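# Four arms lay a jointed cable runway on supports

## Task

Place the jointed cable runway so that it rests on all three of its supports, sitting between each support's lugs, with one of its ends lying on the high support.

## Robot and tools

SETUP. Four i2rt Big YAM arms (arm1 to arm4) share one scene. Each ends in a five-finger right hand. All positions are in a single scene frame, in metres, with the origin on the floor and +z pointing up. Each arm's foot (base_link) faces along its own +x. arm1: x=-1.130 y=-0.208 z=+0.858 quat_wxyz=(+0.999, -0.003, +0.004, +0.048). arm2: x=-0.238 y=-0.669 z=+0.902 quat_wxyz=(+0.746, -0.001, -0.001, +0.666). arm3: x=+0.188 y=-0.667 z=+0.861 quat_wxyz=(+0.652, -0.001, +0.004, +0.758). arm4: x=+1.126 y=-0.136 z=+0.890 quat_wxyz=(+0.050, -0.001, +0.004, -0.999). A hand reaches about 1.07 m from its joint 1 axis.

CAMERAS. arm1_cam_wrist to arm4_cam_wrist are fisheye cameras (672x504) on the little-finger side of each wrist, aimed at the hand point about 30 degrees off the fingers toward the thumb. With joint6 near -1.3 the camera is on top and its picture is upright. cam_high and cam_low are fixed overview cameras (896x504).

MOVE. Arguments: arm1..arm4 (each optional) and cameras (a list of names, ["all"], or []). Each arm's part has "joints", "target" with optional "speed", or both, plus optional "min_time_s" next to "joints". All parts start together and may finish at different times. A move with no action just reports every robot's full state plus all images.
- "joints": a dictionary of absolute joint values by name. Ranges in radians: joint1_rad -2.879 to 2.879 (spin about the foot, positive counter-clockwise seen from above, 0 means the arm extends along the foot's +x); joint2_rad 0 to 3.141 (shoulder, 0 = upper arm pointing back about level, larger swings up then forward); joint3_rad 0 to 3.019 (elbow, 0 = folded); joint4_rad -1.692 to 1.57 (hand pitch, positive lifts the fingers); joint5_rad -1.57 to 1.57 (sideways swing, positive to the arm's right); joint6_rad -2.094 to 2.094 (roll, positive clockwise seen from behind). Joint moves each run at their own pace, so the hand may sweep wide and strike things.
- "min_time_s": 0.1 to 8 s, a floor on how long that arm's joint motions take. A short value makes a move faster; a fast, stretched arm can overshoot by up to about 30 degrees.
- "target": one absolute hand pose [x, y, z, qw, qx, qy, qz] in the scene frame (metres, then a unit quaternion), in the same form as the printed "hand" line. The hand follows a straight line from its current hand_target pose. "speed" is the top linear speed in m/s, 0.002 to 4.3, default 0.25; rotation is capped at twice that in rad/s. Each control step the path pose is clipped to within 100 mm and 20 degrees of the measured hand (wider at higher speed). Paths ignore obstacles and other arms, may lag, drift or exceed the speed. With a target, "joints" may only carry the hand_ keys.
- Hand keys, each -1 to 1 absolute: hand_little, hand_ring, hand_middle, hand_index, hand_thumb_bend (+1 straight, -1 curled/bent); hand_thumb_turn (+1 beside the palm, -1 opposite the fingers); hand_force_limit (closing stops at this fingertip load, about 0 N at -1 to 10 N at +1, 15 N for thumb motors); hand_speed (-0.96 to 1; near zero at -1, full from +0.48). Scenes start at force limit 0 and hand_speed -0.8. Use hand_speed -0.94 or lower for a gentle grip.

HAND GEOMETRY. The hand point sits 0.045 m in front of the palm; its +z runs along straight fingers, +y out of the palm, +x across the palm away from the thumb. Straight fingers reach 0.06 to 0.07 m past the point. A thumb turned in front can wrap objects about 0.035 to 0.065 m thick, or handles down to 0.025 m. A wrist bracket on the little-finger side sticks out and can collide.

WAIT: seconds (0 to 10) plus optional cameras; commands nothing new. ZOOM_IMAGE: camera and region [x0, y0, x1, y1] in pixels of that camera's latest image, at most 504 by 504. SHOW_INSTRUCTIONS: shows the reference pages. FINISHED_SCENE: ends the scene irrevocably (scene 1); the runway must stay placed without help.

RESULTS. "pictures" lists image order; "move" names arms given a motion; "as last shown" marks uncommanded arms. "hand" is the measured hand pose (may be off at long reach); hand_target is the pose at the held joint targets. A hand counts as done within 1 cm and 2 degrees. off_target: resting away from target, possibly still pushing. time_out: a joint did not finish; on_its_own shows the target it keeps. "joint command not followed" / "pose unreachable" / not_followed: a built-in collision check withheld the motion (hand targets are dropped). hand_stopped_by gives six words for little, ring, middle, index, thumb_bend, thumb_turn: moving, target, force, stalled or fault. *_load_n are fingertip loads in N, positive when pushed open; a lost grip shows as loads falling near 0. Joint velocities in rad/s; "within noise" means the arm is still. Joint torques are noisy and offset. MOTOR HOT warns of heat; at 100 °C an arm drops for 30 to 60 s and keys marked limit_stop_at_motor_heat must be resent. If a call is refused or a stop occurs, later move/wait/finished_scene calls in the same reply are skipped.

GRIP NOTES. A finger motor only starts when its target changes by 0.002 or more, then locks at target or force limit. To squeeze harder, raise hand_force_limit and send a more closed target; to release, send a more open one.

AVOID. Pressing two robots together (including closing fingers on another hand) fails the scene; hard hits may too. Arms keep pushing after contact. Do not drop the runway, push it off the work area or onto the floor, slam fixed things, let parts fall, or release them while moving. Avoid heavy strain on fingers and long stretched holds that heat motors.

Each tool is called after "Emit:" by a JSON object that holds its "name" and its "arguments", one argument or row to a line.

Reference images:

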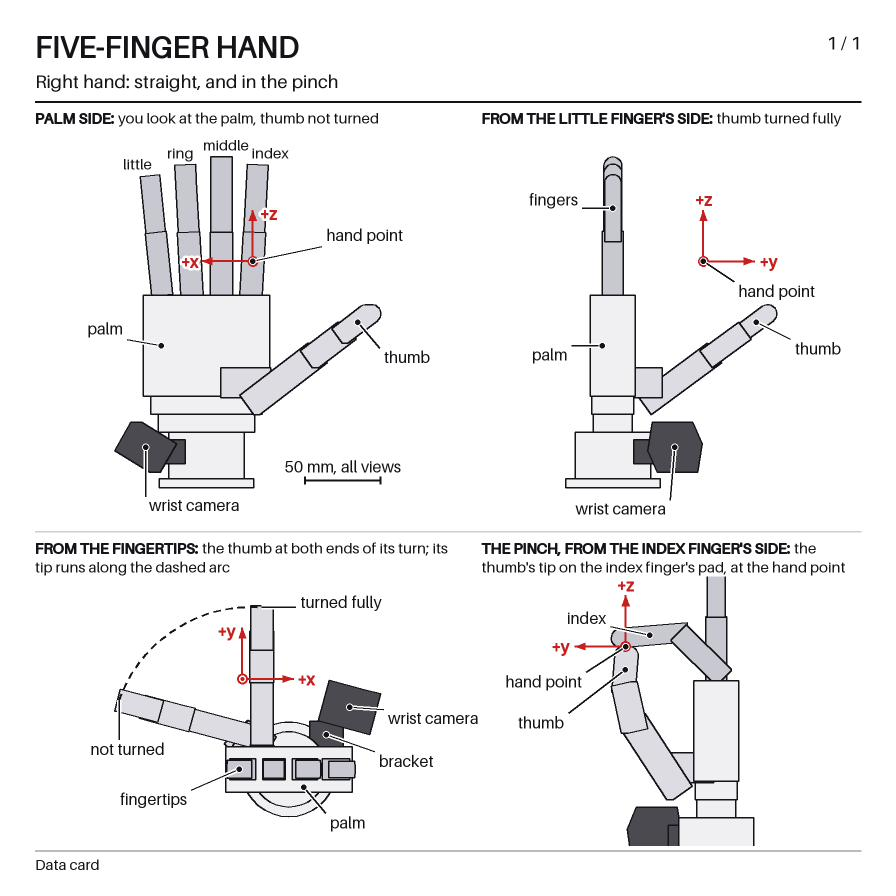

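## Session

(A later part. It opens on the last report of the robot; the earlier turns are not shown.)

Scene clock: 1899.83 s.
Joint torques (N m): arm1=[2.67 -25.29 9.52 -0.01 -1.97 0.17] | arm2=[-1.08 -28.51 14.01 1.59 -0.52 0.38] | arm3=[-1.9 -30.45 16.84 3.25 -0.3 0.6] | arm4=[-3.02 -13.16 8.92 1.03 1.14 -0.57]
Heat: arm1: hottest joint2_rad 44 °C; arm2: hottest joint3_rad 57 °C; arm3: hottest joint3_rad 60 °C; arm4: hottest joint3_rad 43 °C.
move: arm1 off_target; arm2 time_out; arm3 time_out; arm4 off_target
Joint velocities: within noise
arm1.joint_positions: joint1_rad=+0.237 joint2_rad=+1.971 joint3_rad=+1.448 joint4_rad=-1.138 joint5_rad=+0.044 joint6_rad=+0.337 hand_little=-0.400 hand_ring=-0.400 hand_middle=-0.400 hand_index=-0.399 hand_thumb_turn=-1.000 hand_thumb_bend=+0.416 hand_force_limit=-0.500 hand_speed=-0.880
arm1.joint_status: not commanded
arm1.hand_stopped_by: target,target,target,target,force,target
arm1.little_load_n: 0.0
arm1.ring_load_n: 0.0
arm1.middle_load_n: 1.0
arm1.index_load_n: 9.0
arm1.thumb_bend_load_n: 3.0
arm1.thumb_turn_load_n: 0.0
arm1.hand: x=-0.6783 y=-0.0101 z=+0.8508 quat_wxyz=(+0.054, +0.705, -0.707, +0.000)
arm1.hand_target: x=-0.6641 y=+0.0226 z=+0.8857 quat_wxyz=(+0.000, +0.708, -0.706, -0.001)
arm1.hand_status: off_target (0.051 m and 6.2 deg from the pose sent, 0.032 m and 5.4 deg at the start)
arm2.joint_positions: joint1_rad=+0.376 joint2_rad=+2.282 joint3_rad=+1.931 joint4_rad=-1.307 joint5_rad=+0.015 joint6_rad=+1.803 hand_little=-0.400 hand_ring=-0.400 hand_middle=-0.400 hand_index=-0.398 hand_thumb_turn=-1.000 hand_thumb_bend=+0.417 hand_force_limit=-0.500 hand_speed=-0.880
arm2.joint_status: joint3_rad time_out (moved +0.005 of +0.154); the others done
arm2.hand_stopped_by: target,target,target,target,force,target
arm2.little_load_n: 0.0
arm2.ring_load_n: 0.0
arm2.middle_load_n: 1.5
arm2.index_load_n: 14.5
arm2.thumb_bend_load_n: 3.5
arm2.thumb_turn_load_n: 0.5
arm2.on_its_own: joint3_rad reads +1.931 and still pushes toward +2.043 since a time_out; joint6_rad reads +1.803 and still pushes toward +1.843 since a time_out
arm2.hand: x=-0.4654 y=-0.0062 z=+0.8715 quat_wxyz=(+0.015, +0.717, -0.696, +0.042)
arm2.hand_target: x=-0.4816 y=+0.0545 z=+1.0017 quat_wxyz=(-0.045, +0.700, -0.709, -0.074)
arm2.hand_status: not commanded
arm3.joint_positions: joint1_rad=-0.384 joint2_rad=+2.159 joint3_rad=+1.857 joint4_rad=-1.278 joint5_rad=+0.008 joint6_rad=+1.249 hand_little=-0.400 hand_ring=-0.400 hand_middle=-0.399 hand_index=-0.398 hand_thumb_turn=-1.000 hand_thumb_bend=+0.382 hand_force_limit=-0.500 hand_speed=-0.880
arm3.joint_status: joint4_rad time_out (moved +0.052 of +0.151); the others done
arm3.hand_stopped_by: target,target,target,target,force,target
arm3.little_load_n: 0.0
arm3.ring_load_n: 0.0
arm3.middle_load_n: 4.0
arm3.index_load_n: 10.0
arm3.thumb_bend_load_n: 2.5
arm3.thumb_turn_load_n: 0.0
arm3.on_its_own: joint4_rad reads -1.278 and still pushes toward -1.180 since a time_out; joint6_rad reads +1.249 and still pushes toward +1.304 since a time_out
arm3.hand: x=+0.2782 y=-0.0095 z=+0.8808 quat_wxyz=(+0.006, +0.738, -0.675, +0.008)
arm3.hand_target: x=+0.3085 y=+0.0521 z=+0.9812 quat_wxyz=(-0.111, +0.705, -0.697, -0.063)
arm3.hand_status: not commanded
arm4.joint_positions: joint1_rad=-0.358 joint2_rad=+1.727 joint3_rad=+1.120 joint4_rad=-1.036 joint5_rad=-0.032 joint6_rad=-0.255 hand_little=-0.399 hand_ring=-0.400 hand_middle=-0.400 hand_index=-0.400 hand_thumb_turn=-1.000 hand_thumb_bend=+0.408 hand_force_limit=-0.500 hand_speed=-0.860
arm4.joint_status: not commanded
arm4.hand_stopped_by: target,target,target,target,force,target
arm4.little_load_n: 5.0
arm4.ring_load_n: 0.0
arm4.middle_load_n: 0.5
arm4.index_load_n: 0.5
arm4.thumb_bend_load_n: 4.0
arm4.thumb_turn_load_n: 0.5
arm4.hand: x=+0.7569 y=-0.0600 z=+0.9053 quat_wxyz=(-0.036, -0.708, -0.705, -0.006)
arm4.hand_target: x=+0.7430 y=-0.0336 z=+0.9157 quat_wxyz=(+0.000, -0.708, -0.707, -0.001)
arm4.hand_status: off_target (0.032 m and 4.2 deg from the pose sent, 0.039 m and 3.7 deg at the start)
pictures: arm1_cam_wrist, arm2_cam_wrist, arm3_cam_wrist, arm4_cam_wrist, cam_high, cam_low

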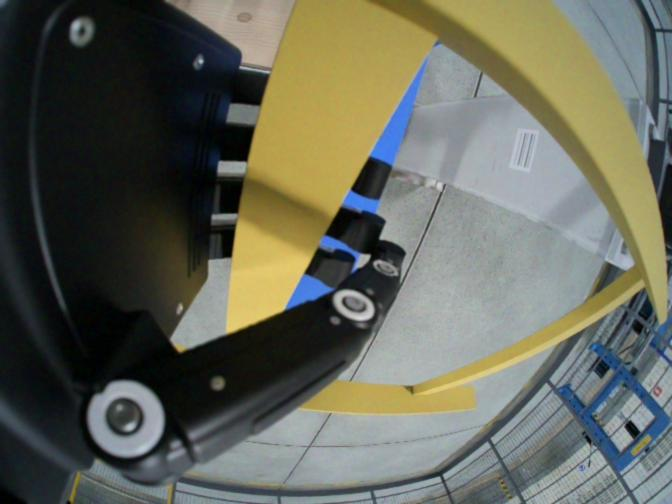

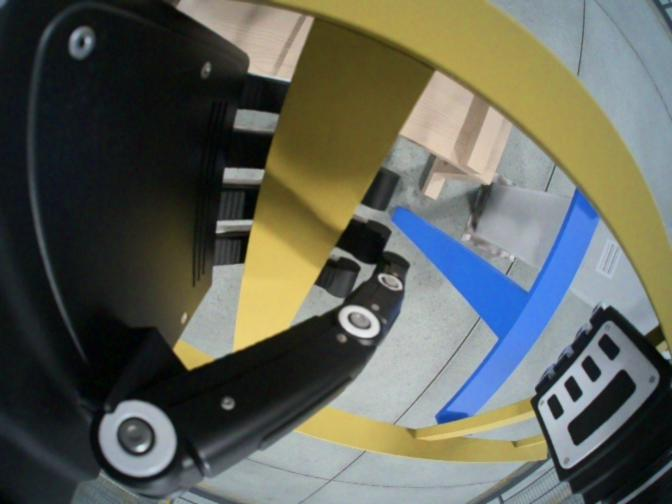

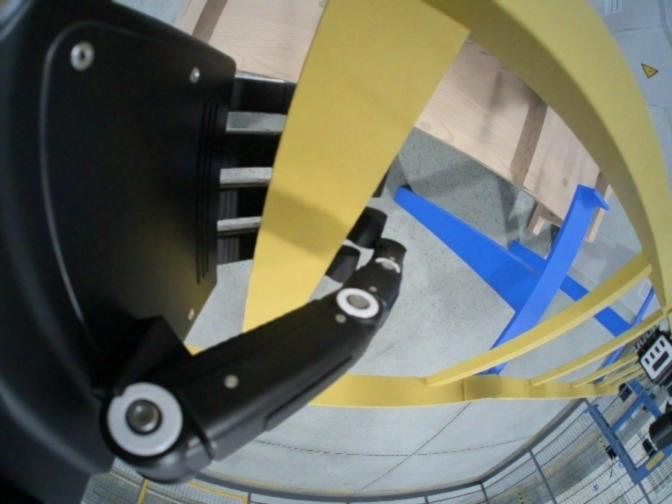

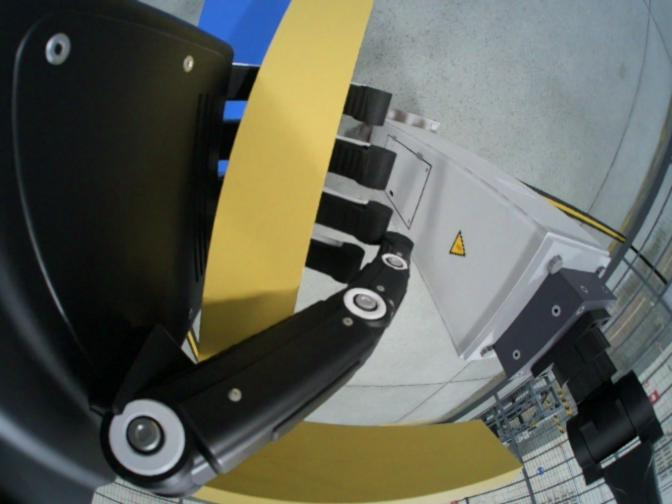

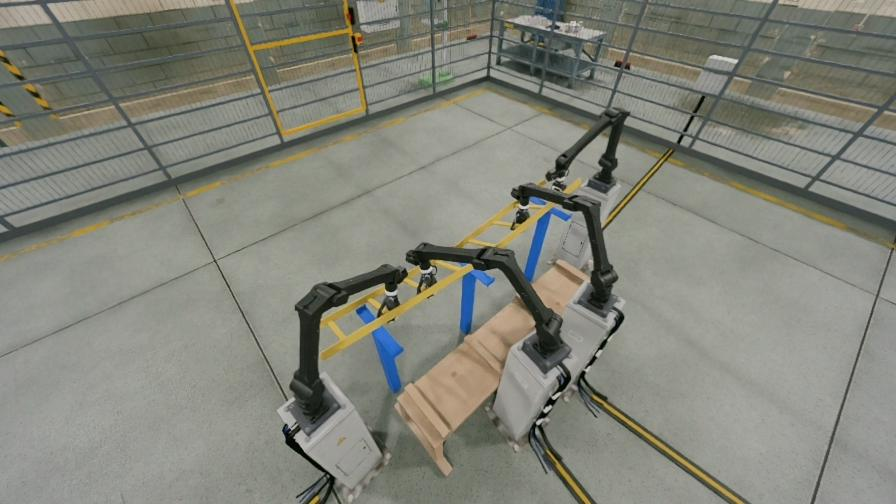

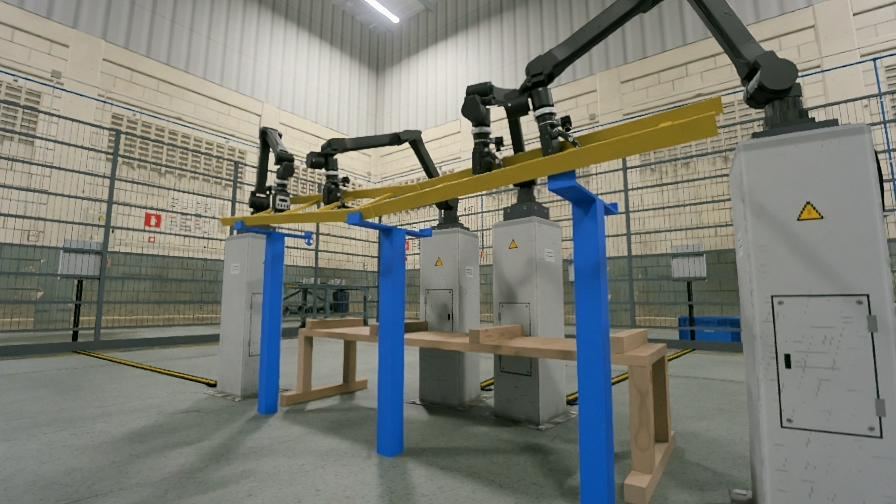

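Emit:
{"name": "move", "arguments": {
  "arm1": {"target": [-0.662, -0.045, 0.915, 0, 0.7071, -0.7071, 0], "speed": 0.035},
  "arm2": {"joints": {"joint2_rad": 2.07, "joint3_rad": 1.889, "joint4_rad": -1.216}, "min_time_s": 2},
  "arm3": {"joints": {"joint2_rad": 2.038, "joint3_rad": 1.886, "joint4_rad": -1.155}, "min_time_s": 2},
  "arm4": {"target": [0.742, -0.045, 0.915, 0, 0.7071, 0.7071, 0], "speed": 0.02},
  "cameras": ["cam_low", "cam_high", "arm3_cam_wrist", "arm2_cam_wrist", "arm1_cam_wrist", "arm4_cam_wrist"]
}}

Emit:
{"name": "zoom_image", "arguments": {
  "camera": "cam_low",
  "region": [500, 90, 740, 260]
}}

Emit:
{"name": "zoom_image", "arguments": {
  "camera": "cam_low",
  "region": [330, 190, 450, 260]
}}

Emit:
{"name": "zoom_image", "arguments": {
  "camera": "cam_low",
  "region": [210, 190, 330, 260]
}}

Emit:
{"name": "zoom_image", "arguments": {
  "camera": "cam_high",
  "region": [300, 270, 440, 390]
}}

Emit:
{"name": "zoom_image", "arguments": {
  "camera": "arm2_cam_wrist",
  "region": [400, 360, 560, 480]
}}

Scene clock: 2065.60 s.
Joint torques (N m): arm1=[-2.78 -31.62 7.8 -1.95 -0.5 -0.28] | arm2=[-0.21 -32.62 9.51 0.49 -0.38 0.26] | arm3=[-2.37 -33.73 13.97 2.93 -0.61 0.66] | arm4=[-0.97 -14.39 8.75 0.61 1.33 -0.31]
Heat: arm1: hottest joint2_rad 44 °C; arm2: hottest joint3_rad 57 °C; arm3: hottest joint3_rad 58 °C; arm4: hottest joint3_rad 42 °C.
move: arm1 off_target; arm2 time_out; arm3 time_out; arm4 off_target
Joint velocities: within noise
arm1.joint_positions: joint1_rad=+0.190 joint2_rad=+1.967 joint3_rad=+1.423 joint4_rad=-1.115 joint5_rad=+0.009 joint6_rad=+0.270 hand_little=-0.400 hand_ring=-0.400 hand_middle=-0.400 hand_index=-0.399 hand_thumb_turn=-1.000 hand_thumb_bend=+0.416 hand_force_limit=-0.500 hand_speed=-0.880
arm1.joint_status: not commanded
arm1.hand_stopped_by: target,target,target,target,force,target
arm1.little_load_n: 0.0
arm1.ring_load_n: 0.0
arm1.middle_load_n: 1.0
arm1.index_load_n: 8.0
arm1.thumb_bend_load_n: 3.0
arm1.thumb_turn_load_n: 0.0
arm1.hand: x=-0.6781 y=-0.0301 z=+0.8465 quat_wxyz=(+0.045, +0.712, -0.701, -0.018)
arm1.hand_target: x=-0.6646 y=-0.0445 z=+0.9096 quat_wxyz=(+0.001, +0.707, -0.707, +0.001)
arm1.hand_status: off_target (0.072 m and 5.6 deg from the pose sent, 0.075 m and 6.3 deg at the start)
arm2.joint_positions: joint1_rad=+0.376 joint2_rad=+2.242 joint3_rad=+1.836 joint4_rad=-1.227 joint5_rad=+0.012 joint6_rad=+1.815 hand_little=-0.400 hand_ring=-0.400 hand_middle=-0.400 hand_index=-0.398 hand_thumb_turn=-1.000 hand_thumb_bend=+0.417 hand_force_limit=-0.500 hand_speed=-0.880
arm2.joint_status: joint2_rad time_out (moved -0.039 of -0.212); the others done
arm2.hand_stopped_by: target,target,target,target,force,target
arm2.little_load_n: 0.5
arm2.ring_load_n: 0.0
arm2.middle_load_n: 1.5
arm2.index_load_n: 14.0
arm2.thumb_bend_load_n: 4.0
arm2.thumb_turn_load_n: 0.5
arm2.on_its_own: joint2_rad reads +2.242 and still pushes toward +2.070 since a time_out
arm2.hand: x=-0.4628 y=-0.0158 z=+0.8645 quat_wxyz=(+0.009, +0.713, -0.700, +0.031)
arm2.hand_target: x=-0.4735 y=+0.0237 z=+1.0073 quat_wxyz=(-0.045, +0.700, -0.709, -0.075)
arm2.hand_status: not commanded
arm3.joint_positions: joint1_rad=-0.384 joint2_rad=+2.159 joint3_rad=+1.828 joint4_rad=-1.244 joint5_rad=+0.015 joint6_rad=+1.245 hand_little=-0.400 hand_ring=-0.400 hand_middle=-0.399 hand_index=-0.398 hand_thumb_turn=-1.000 hand_thumb_bend=+0.382 hand_force_limit=-0.500 hand_speed=-0.880
arm3.joint_status: joint4_rad time_out (moved +0.035 of +0.123); the others done
arm3.hand_stopped_by: target,target,target,target,force,target
arm3.little_load_n: 0.0
arm3.ring_load_n: 0.0
arm3.middle_load_n: 4.0
arm3.index_load_n: 9.5
arm3.thumb_bend_load_n: 2.0
arm3.thumb_turn_load_n: 0.0
arm3.on_its_own: joint4_rad reads -1.244 and still pushes toward -1.155 since a time_out; joint6_rad reads +1.245 and still pushes toward +1.304 since a time_out
arm3.hand: x=+0.2789 y=-0.0118 z=+0.8702 quat_wxyz=(+0.002, +0.739, -0.674, +0.009)
arm3.hand_target: x=+0.3055 y=+0.0408 z=+0.9797 quat_wxyz=(-0.111, +0.705, -0.697, -0.063)
arm3.hand_status: not commanded
arm4.joint_positions: joint1_rad=-0.358 joint2_rad=+1.734 joint3_rad=+1.110 joint4_rad=-1.021 joint5_rad=-0.040 joint6_rad=-0.255 hand_little=-0.399 hand_ring=-0.400 hand_middle=-0.400 hand_index=-0.400 hand_thumb_turn=-1.000 hand_thumb_bend=+0.408 hand_force_limit=-0.500 hand_speed=-0.860
arm4.joint_status: not commanded
arm4.hand_stopped_by: target,target,target,target,force,target
arm4.little_load_n: 7.5
arm4.ring_load_n: 0.0
arm4.middle_load_n: 0.5
arm4.index_load_n: 0.0
arm4.thumb_bend_load_n: 4.5
arm4.thumb_turn_load_n: 0.5
arm4.hand: x=+0.7580 y=-0.0619 z=+0.8995 quat_wxyz=(-0.038, -0.708, -0.705, -0.003)
arm4.hand_target: x=+0.7427 y=-0.0455 z=+0.9154 quat_wxyz=(+0.000, -0.708, -0.707, +0.000)
arm4.hand_status: off_target (0.028 m and 4.4 deg from the pose sent, 0.023 m and 4.2 deg at the start)
pictures: arm1_cam_wrist, arm2_cam_wrist, arm3_cam_wrist, arm4_cam_wrist, cam_high, cam_low

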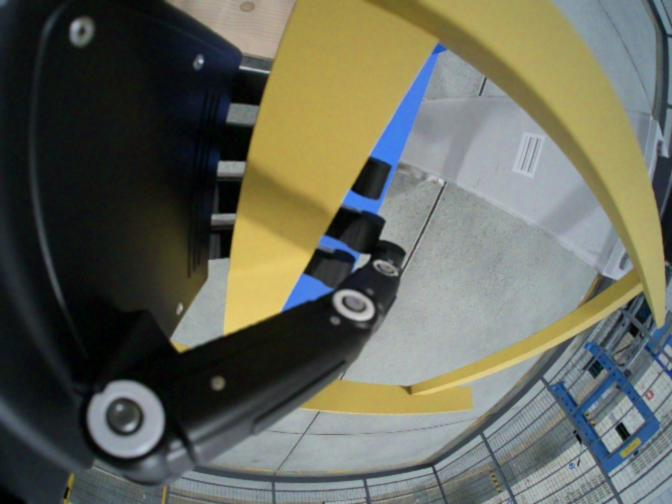

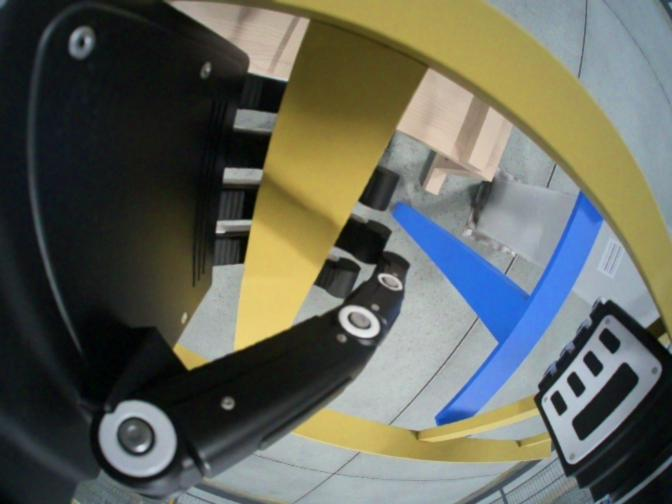

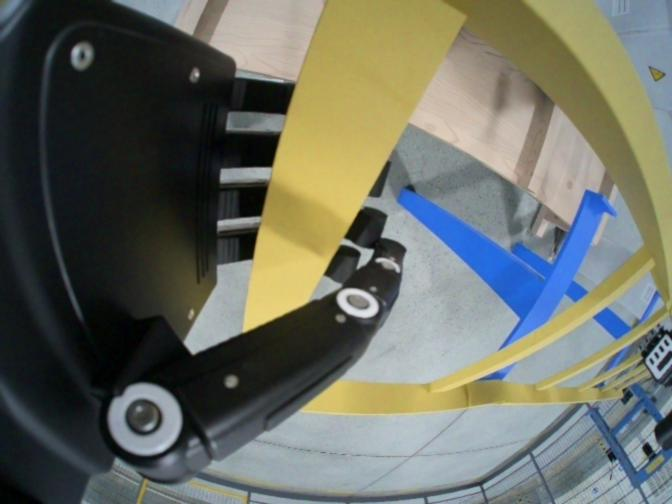

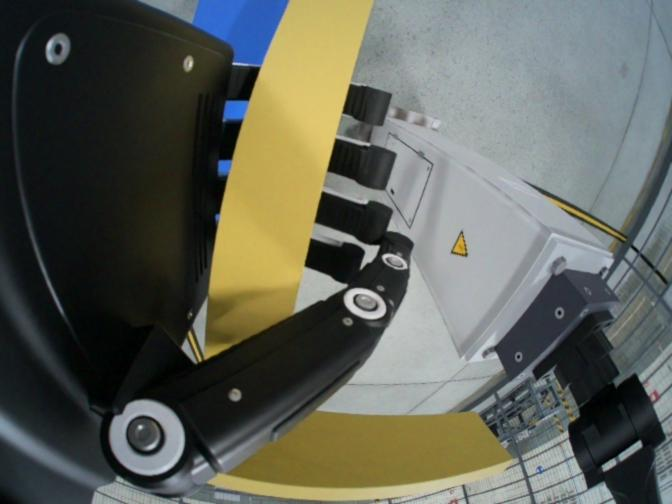

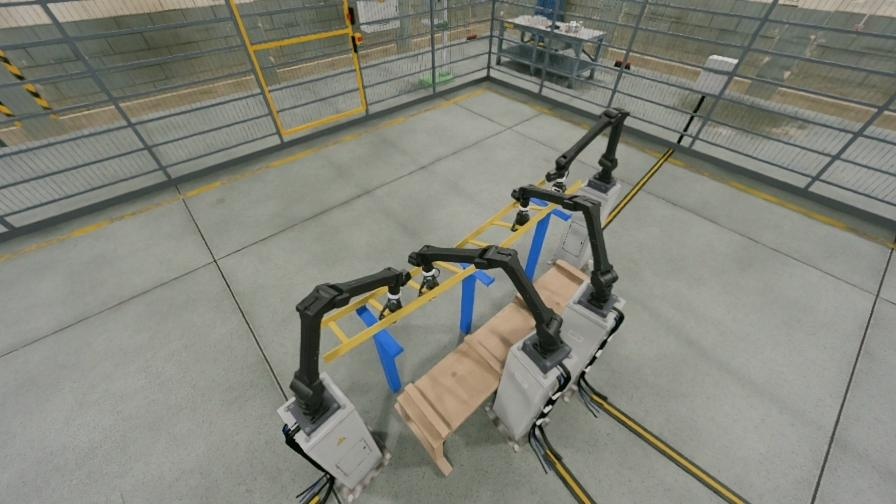

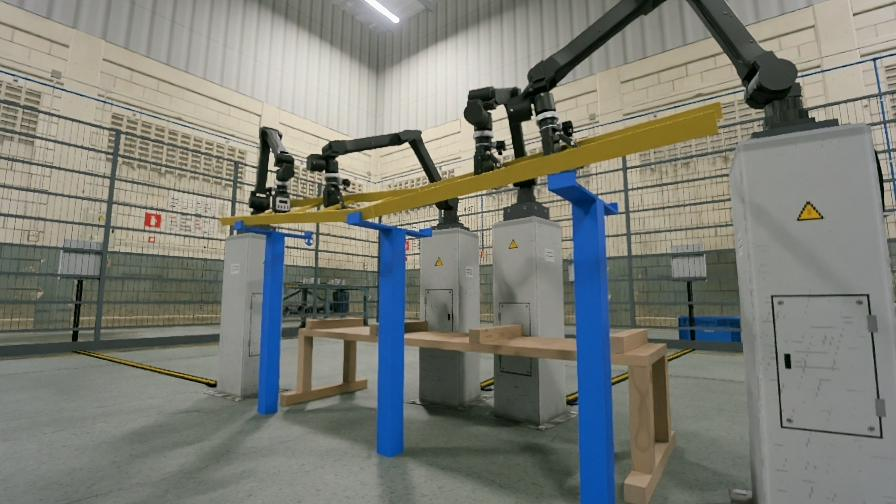

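Scaled by 2.100.

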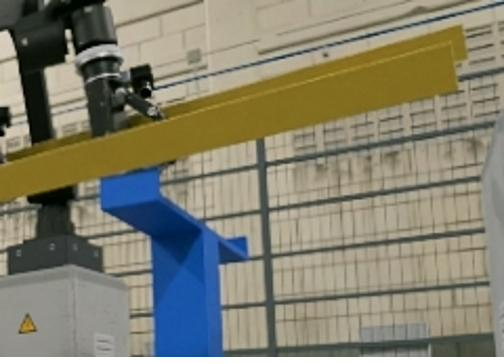

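Scaled by 4.200.

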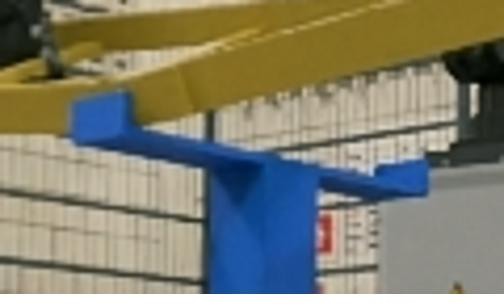

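Scaled by 4.200.

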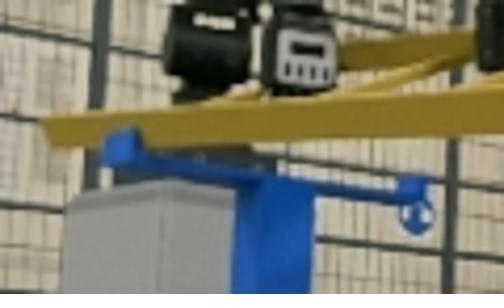

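Scaled by 3.600.

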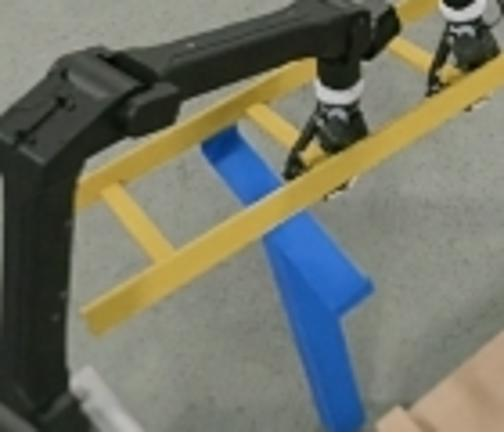

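Scaled by 3.150 from the camera's image (finer frame: 960x720).

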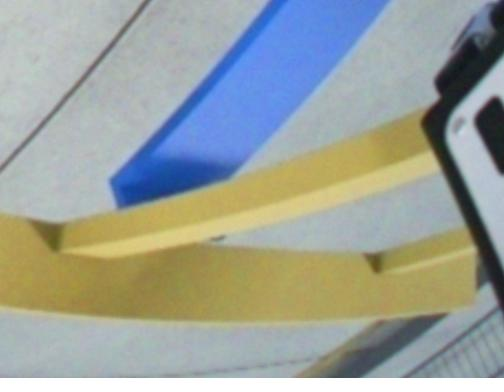

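Emit:
{"name": "move", "arguments": {
  "arm1": {"target": [-0.662, -0.025, 0.955, 0, 0.7071, -0.7071, 0], "speed": 0.03},
  "cameras": ["cam_low", "cam_high", "arm2_cam_wrist"]
}}

Emit:
{"name": "zoom_image", "arguments": {
  "camera": "cam_low",
  "region": [520, 110, 660, 230]
}}

Scene clock: 2075.27 s.
Joint torques (N m): arm1=[-1.14 -33.03 11.85 -4.59 -0.68 -0.11] | arm2=[-0.91 -32.38 9.59 0.32 -0.34 0.27] | arm3=[-1.96 -33.55 14 2.99 -0.61 0.67] | arm4=[-1.03 -14.33 8.77 0.53 1.3 -0.31]
Heat: arm1: hottest joint2_rad 45 °C; arm2: hottest joint3_rad 55 °C; arm3: hottest joint2_rad 57 °C; arm4: hottest joint3_rad 43 °C.
move: arm1 off_target
Joint velocities: within noise
arm1.joint_positions: joint1_rad=+0.195 joint2_rad=+1.955 joint3_rad=+1.430 joint4_rad=-1.139 joint5_rad=+0.013 joint6_rad=+0.287 hand_little=-0.400 hand_ring=-0.400 hand_middle=-0.400 hand_index=-0.399 hand_thumb_turn=-1.000 hand_thumb_bend=+0.416 hand_force_limit=-0.500 hand_speed=-0.880
arm1.joint_status: not commanded
arm1.hand_stopped_by: target,target,target,target,force,target
arm1.little_load_n: 0.0
arm1.ring_load_n: 0.0
arm1.middle_load_n: 0.5
arm1.index_load_n: 8.5
arm1.thumb_bend_load_n: 3.0
arm1.thumb_turn_load_n: 0.0
arm1.hand: x=-0.6797 y=-0.0281 z=+0.8554 quat_wxyz=(+0.048, +0.707, -0.705, -0.017)
arm1.hand_target: x=-0.6671 y=-0.0258 z=+0.9449 quat_wxyz=(-0.001, +0.707, -0.707, +0.001)
arm1.hand_status: off_target (0.101 m and 5.9 deg from the pose sent, 0.110 m and 5.6 deg at the start; pose on its path clipped on 25 of 66 steps)
arm2, arm3, arm4: as last shown
arm2.joint_positions: joint1_rad=+0.376 joint2_rad=+2.234 joint3_rad=+1.834 joint4_rad=-1.227 joint5_rad=+0.010 joint6_rad=+1.813 hand_little=-0.400 hand_ring=-0.400 hand_middle=-0.400 hand_index=-0.398 hand_thumb_turn=-1.000 hand_thumb_bend=+0.417 hand_force_limit=-0.500 hand_speed=-0.880
arm2.little_load_n: 0.0
arm2.ring_load_n: 0.5
arm2.index_load_n: 13.5
arm2.on_its_own: joint2_rad reads +2.234 and still pushes toward +2.070 since a time_out
arm2.hand: x=-0.4633 y=-0.0157 z=+0.8692 quat_wxyz=(+0.009, +0.714, -0.700, +0.028)
arm2.hand_target: x=-0.4734 y=+0.0237 z=+1.0073 quat_wxyz=(-0.045, +0.700, -0.709, -0.075)
arm3.ring_load_n: 0.5
arm3.thumb_bend_load_n: 2.5
arm3.on_its_own: joint4_rad reads -1.244 and still pushes toward -1.155 since a time_out; joint6_rad reads +1.245 and still pushes toward +1.304 since a time_out
arm3.hand_target: x=+0.3055 y=+0.0408 z=+0.9795 quat_wxyz=(-0.110, +0.705, -0.697, -0.063)
arm4.joint_positions: joint1_rad=-0.358 joint2_rad=+1.734 joint3_rad=+1.110 joint4_rad=-1.019 joint5_rad=-0.039 joint6_rad=-0.255 hand_little=-0.399 hand_ring=-0.400 hand_middle=-0.400 hand_index=-0.400 hand_thumb_turn=-1.000 hand_thumb_bend=+0.408 hand_force_limit=-0.500 hand_speed=-0.860
arm4.little_load_n: 7.0
arm4.index_load_n: 0.5
arm4.hand: x=+0.7577 y=-0.0616 z=+0.8993 quat_wxyz=(-0.038, -0.708, -0.705, -0.003)
arm4.hand_target: x=+0.7427 y=-0.0454 z=+0.9154 quat_wxyz=(+0.000, -0.708, -0.707, +0.000)
pictures: arm2_cam_wrist, cam_high, cam_low

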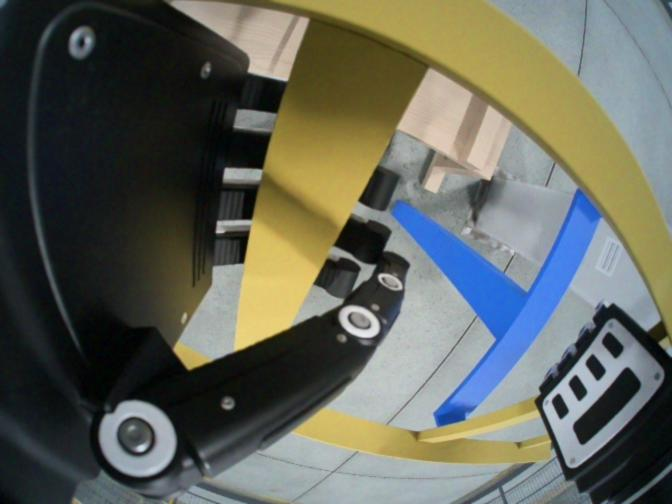

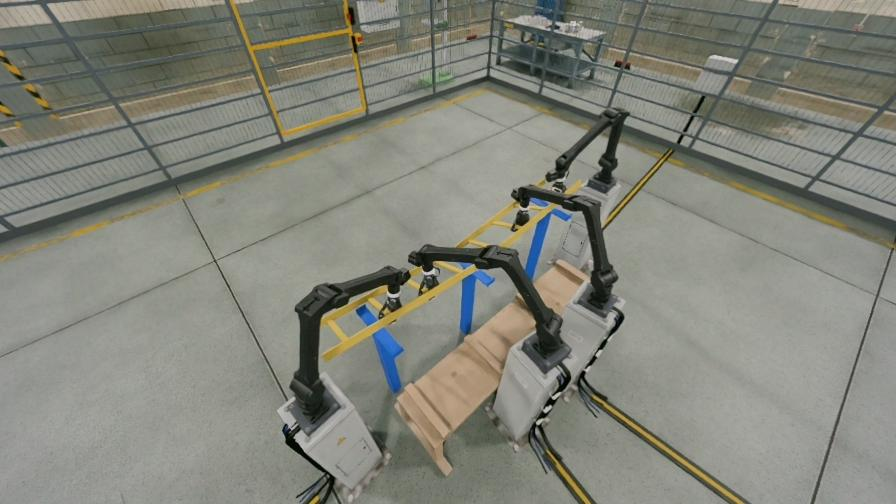

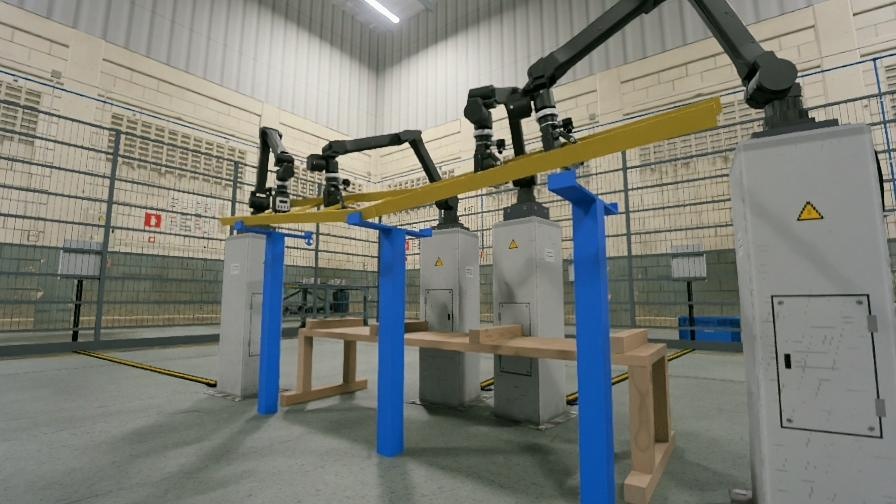

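Scaled by 3.600.

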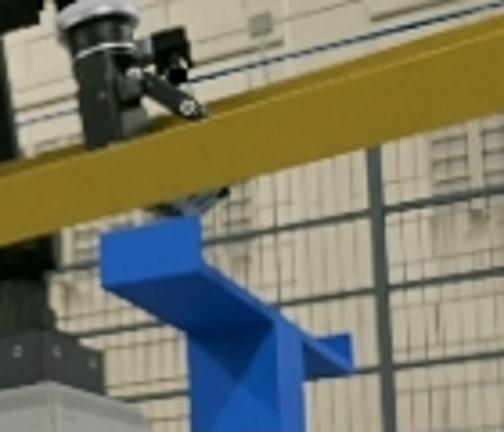

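Emit:
{"name": "move", "arguments": {
  "arm1": {"target": [-0.662, -0.085, 0.955, 0, 0.7071, -0.7071, 0], "speed": 0.03},
  "arm2": {"joints": {"joint2_rad": 2.01, "joint3_rad": 1.789, "joint4_rad": -1.17}, "min_time_s": 2},
  "cameras": ["cam_low", "cam_high", "arm2_cam_wrist", "arm1_cam_wrist"]
}}

Emit:
{"name": "zoom_image", "arguments": {
  "camera": "cam_low",
  "region": [520, 110, 660, 230]
}}

Emit:
{"name": "zoom_image", "arguments": {
  "camera": "arm2_cam_wrist",
  "region": [400, 360, 560, 480]
}}

Emit:
{"name": "zoom_image", "arguments": {
  "camera": "cam_high",
  "region": [300, 270, 440, 390]
}}

Emit:
{"name": "zoom_image", "arguments": {
  "camera": "cam_low",
  "region": [210, 170, 450, 270]
}}

Scene clock: 2089.17 s.
Joint torques (N m): arm1=[-3.84 -33.26 8.73 -3.82 -0.66 -0.25] | arm2=[-0.56 -30.45 9.69 1.1 -0.19 0.25] | arm3=[-1.79 -33.49 14.64 3 -0.76 0.65] | arm4=[-0.97 -14.45 9.1 0.51 0.94 -0.3]
Heat: arm1: hottest joint2_rad 48 °C; arm2: hottest joint3_rad 51 °C; arm3: hottest joint2_rad 57 °C; arm4: hottest joint3_rad 43 °C.
move: arm1 off_target; arm2 time_out
Joint velocities: within noise
arm1.joint_positions: joint1_rad=+0.135 joint2_rad=+1.934 joint3_rad=+1.430 joint4_rad=-1.153 joint5_rad=+0.013 joint6_rad=+0.202 hand_little=-0.400 hand_ring=-0.400 hand_middle=-0.400 hand_index=-0.399 hand_thumb_turn=-1.000 hand_thumb_bend=+0.416 hand_force_limit=-0.500 hand_speed=-0.880
arm1.joint_status: not commanded
arm1.hand_stopped_by: target,target,target,target,force,target
arm1.little_load_n: 0.0
arm1.ring_load_n: 0.0
arm1.middle_load_n: 1.0
arm1.index_load_n: 8.5
arm1.thumb_bend_load_n: 3.0
arm1.thumb_turn_load_n: 0.0
arm1.hand: x=-0.6732 y=-0.0605 z=+0.8667 quat_wxyz=(+0.044, +0.717, -0.696, -0.018)
arm1.hand_target: x=-0.6655 y=-0.0831 z=+0.9455 quat_wxyz=(+0.001, +0.707, -0.707, +0.002)
arm1.hand_status: off_target (0.092 m and 5.7 deg from the pose sent, 0.116 m and 5.9 deg at the start)
arm2.joint_positions: joint1_rad=+0.377 joint2_rad=+2.169 joint3_rad=+1.732 joint4_rad=-1.201 joint5_rad=+0.007 joint6_rad=+1.814 hand_little=-0.400 hand_ring=-0.400 hand_middle=-0.400 hand_index=-0.398 hand_thumb_turn=-1.000 hand_thumb_bend=+0.417 hand_force_limit=-0.500 hand_speed=-0.880
arm2.joint_status: joint2_rad time_out (moved -0.064 of -0.224); the others done
arm2.hand_stopped_by: target,target,target,target,force,target
arm2.little_load_n: 0.0
arm2.ring_load_n: 0.0
arm2.middle_load_n: 1.5
arm2.index_load_n: 12.5
arm2.thumb_bend_load_n: 4.0
arm2.thumb_turn_load_n: 0.5
arm2.on_its_own: joint2_rad reads +2.169 and still pushes toward +2.010 since a time_out
arm2.hand: x=-0.4579 y=-0.0414 z=+0.8738 quat_wxyz=(+0.013, +0.714, -0.700, +0.032)
arm2.hand_target: x=-0.4682 y=+0.0044 z=+1.0065 quat_wxyz=(-0.046, +0.700, -0.709, -0.077)
arm2.hand_status: not commanded
arm3, arm4: as last shown
arm3.joint_positions: joint1_rad=-0.387 joint2_rad=+2.159 joint3_rad=+1.820 joint4_rad=-1.244 joint5_rad=+0.019 joint6_rad=+1.245 hand_little=-0.400 hand_ring=-0.400 hand_middle=-0.399 hand_index=-0.398 hand_thumb_turn=-1.000 hand_thumb_bend=+0.382 hand_force_limit=-0.500 hand_speed=-0.880
arm3.ring_load_n: 0.0
arm3.index_load_n: 10.0
arm3.thumb_bend_load_n: 2.0
arm3.thumb_turn_load_n: 0.5
arm3.on_its_own: joint4_rad reads -1.244 and still pushes toward -1.155 since a time_out; joint6_rad reads +1.245 and still pushes toward +1.304 since a time_out
arm3.hand: x=+0.2811 y=-0.0154 z=+0.8670 quat_wxyz=(+0.004, +0.738, -0.675, +0.013)
arm3.hand_target: x=+0.3054 y=+0.0408 z=+0.9794 quat_wxyz=(-0.110, +0.705, -0.697, -0.063)
arm4.joint_positions: joint1_rad=-0.358 joint2_rad=+1.736 joint3_rad=+1.106 joint4_rad=-1.019 joint5_rad=-0.029 joint6_rad=-0.255 hand_little=-0.399 hand_ring=-0.400 hand_middle=-0.400 hand_index=-0.400 hand_thumb_turn=-1.000 hand_thumb_bend=+0.408 hand_force_limit=-0.500 hand_speed=-0.860
arm4.little_load_n: 8.0
arm4.index_load_n: 0.0
arm4.hand: x=+0.7603 y=-0.0604 z=+0.8978 quat_wxyz=(-0.037, -0.708, -0.706, -0.009)
arm4.hand_target: x=+0.7426 y=-0.0454 z=+0.9155 quat_wxyz=(+0.000, -0.708, -0.707, +0.000)
pictures: arm1_cam_wrist, arm2_cam_wrist, cam_high, cam_low

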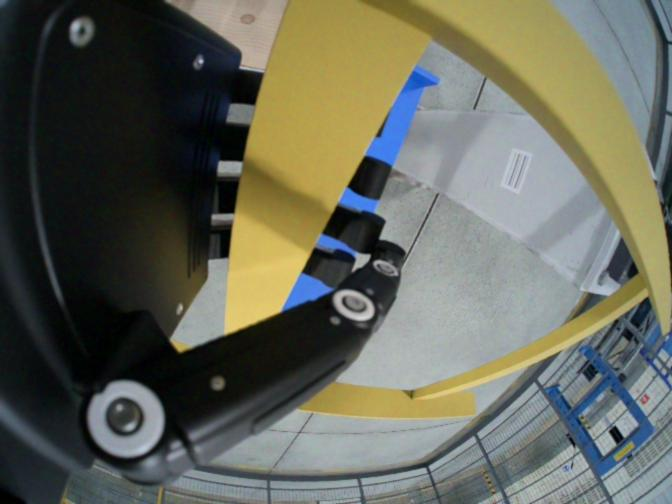

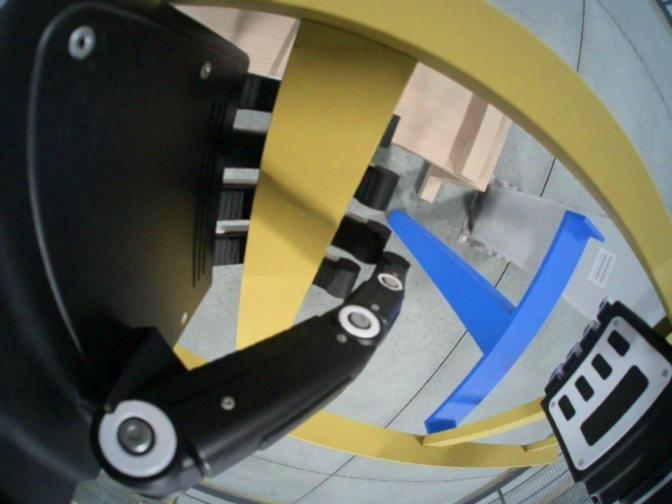

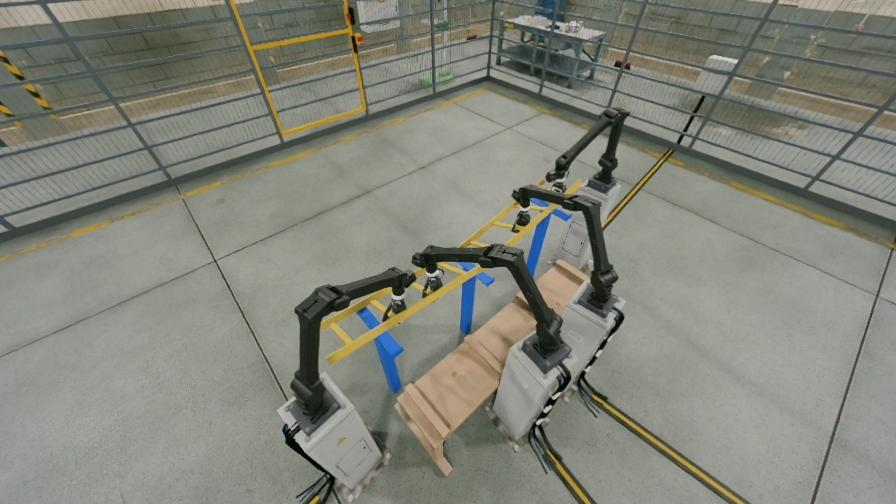

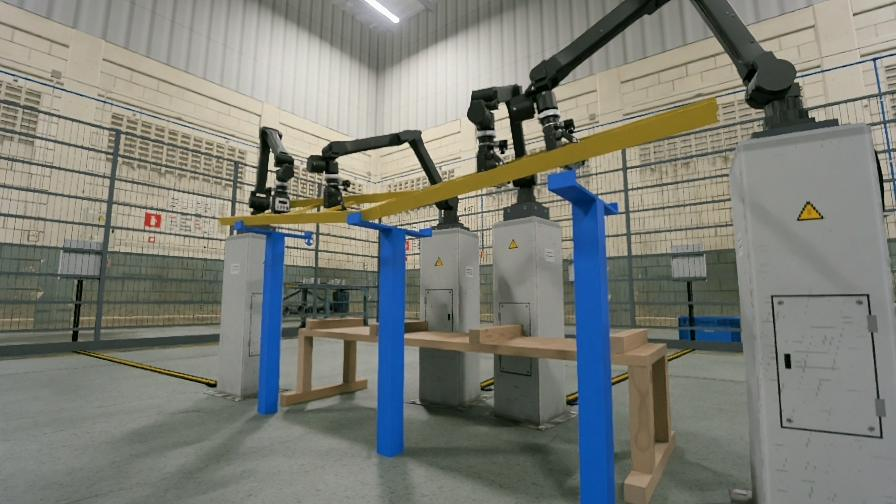

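Scaled by 3.600.

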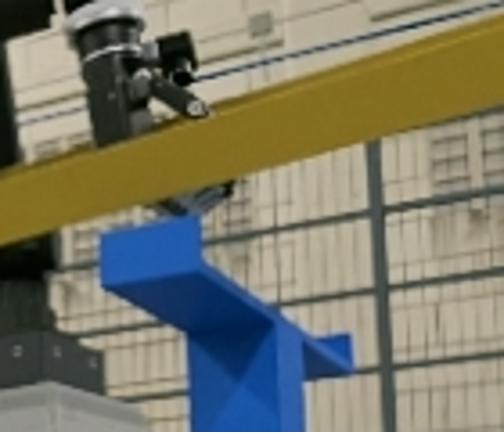

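Scaled by 3.150 from the camera's image (finer frame: 960x720).

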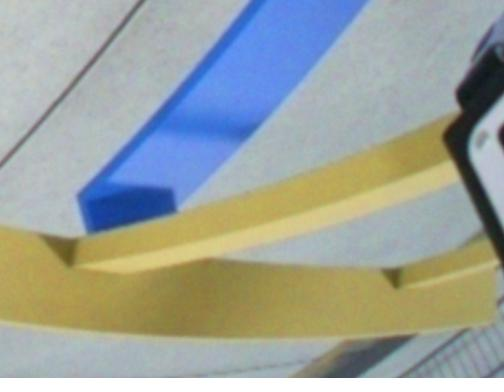

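Scaled by 3.600.

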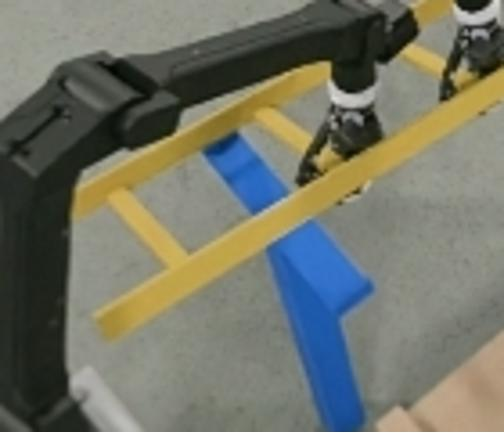

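Scaled by 2.100.

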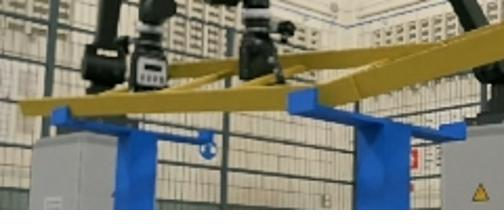

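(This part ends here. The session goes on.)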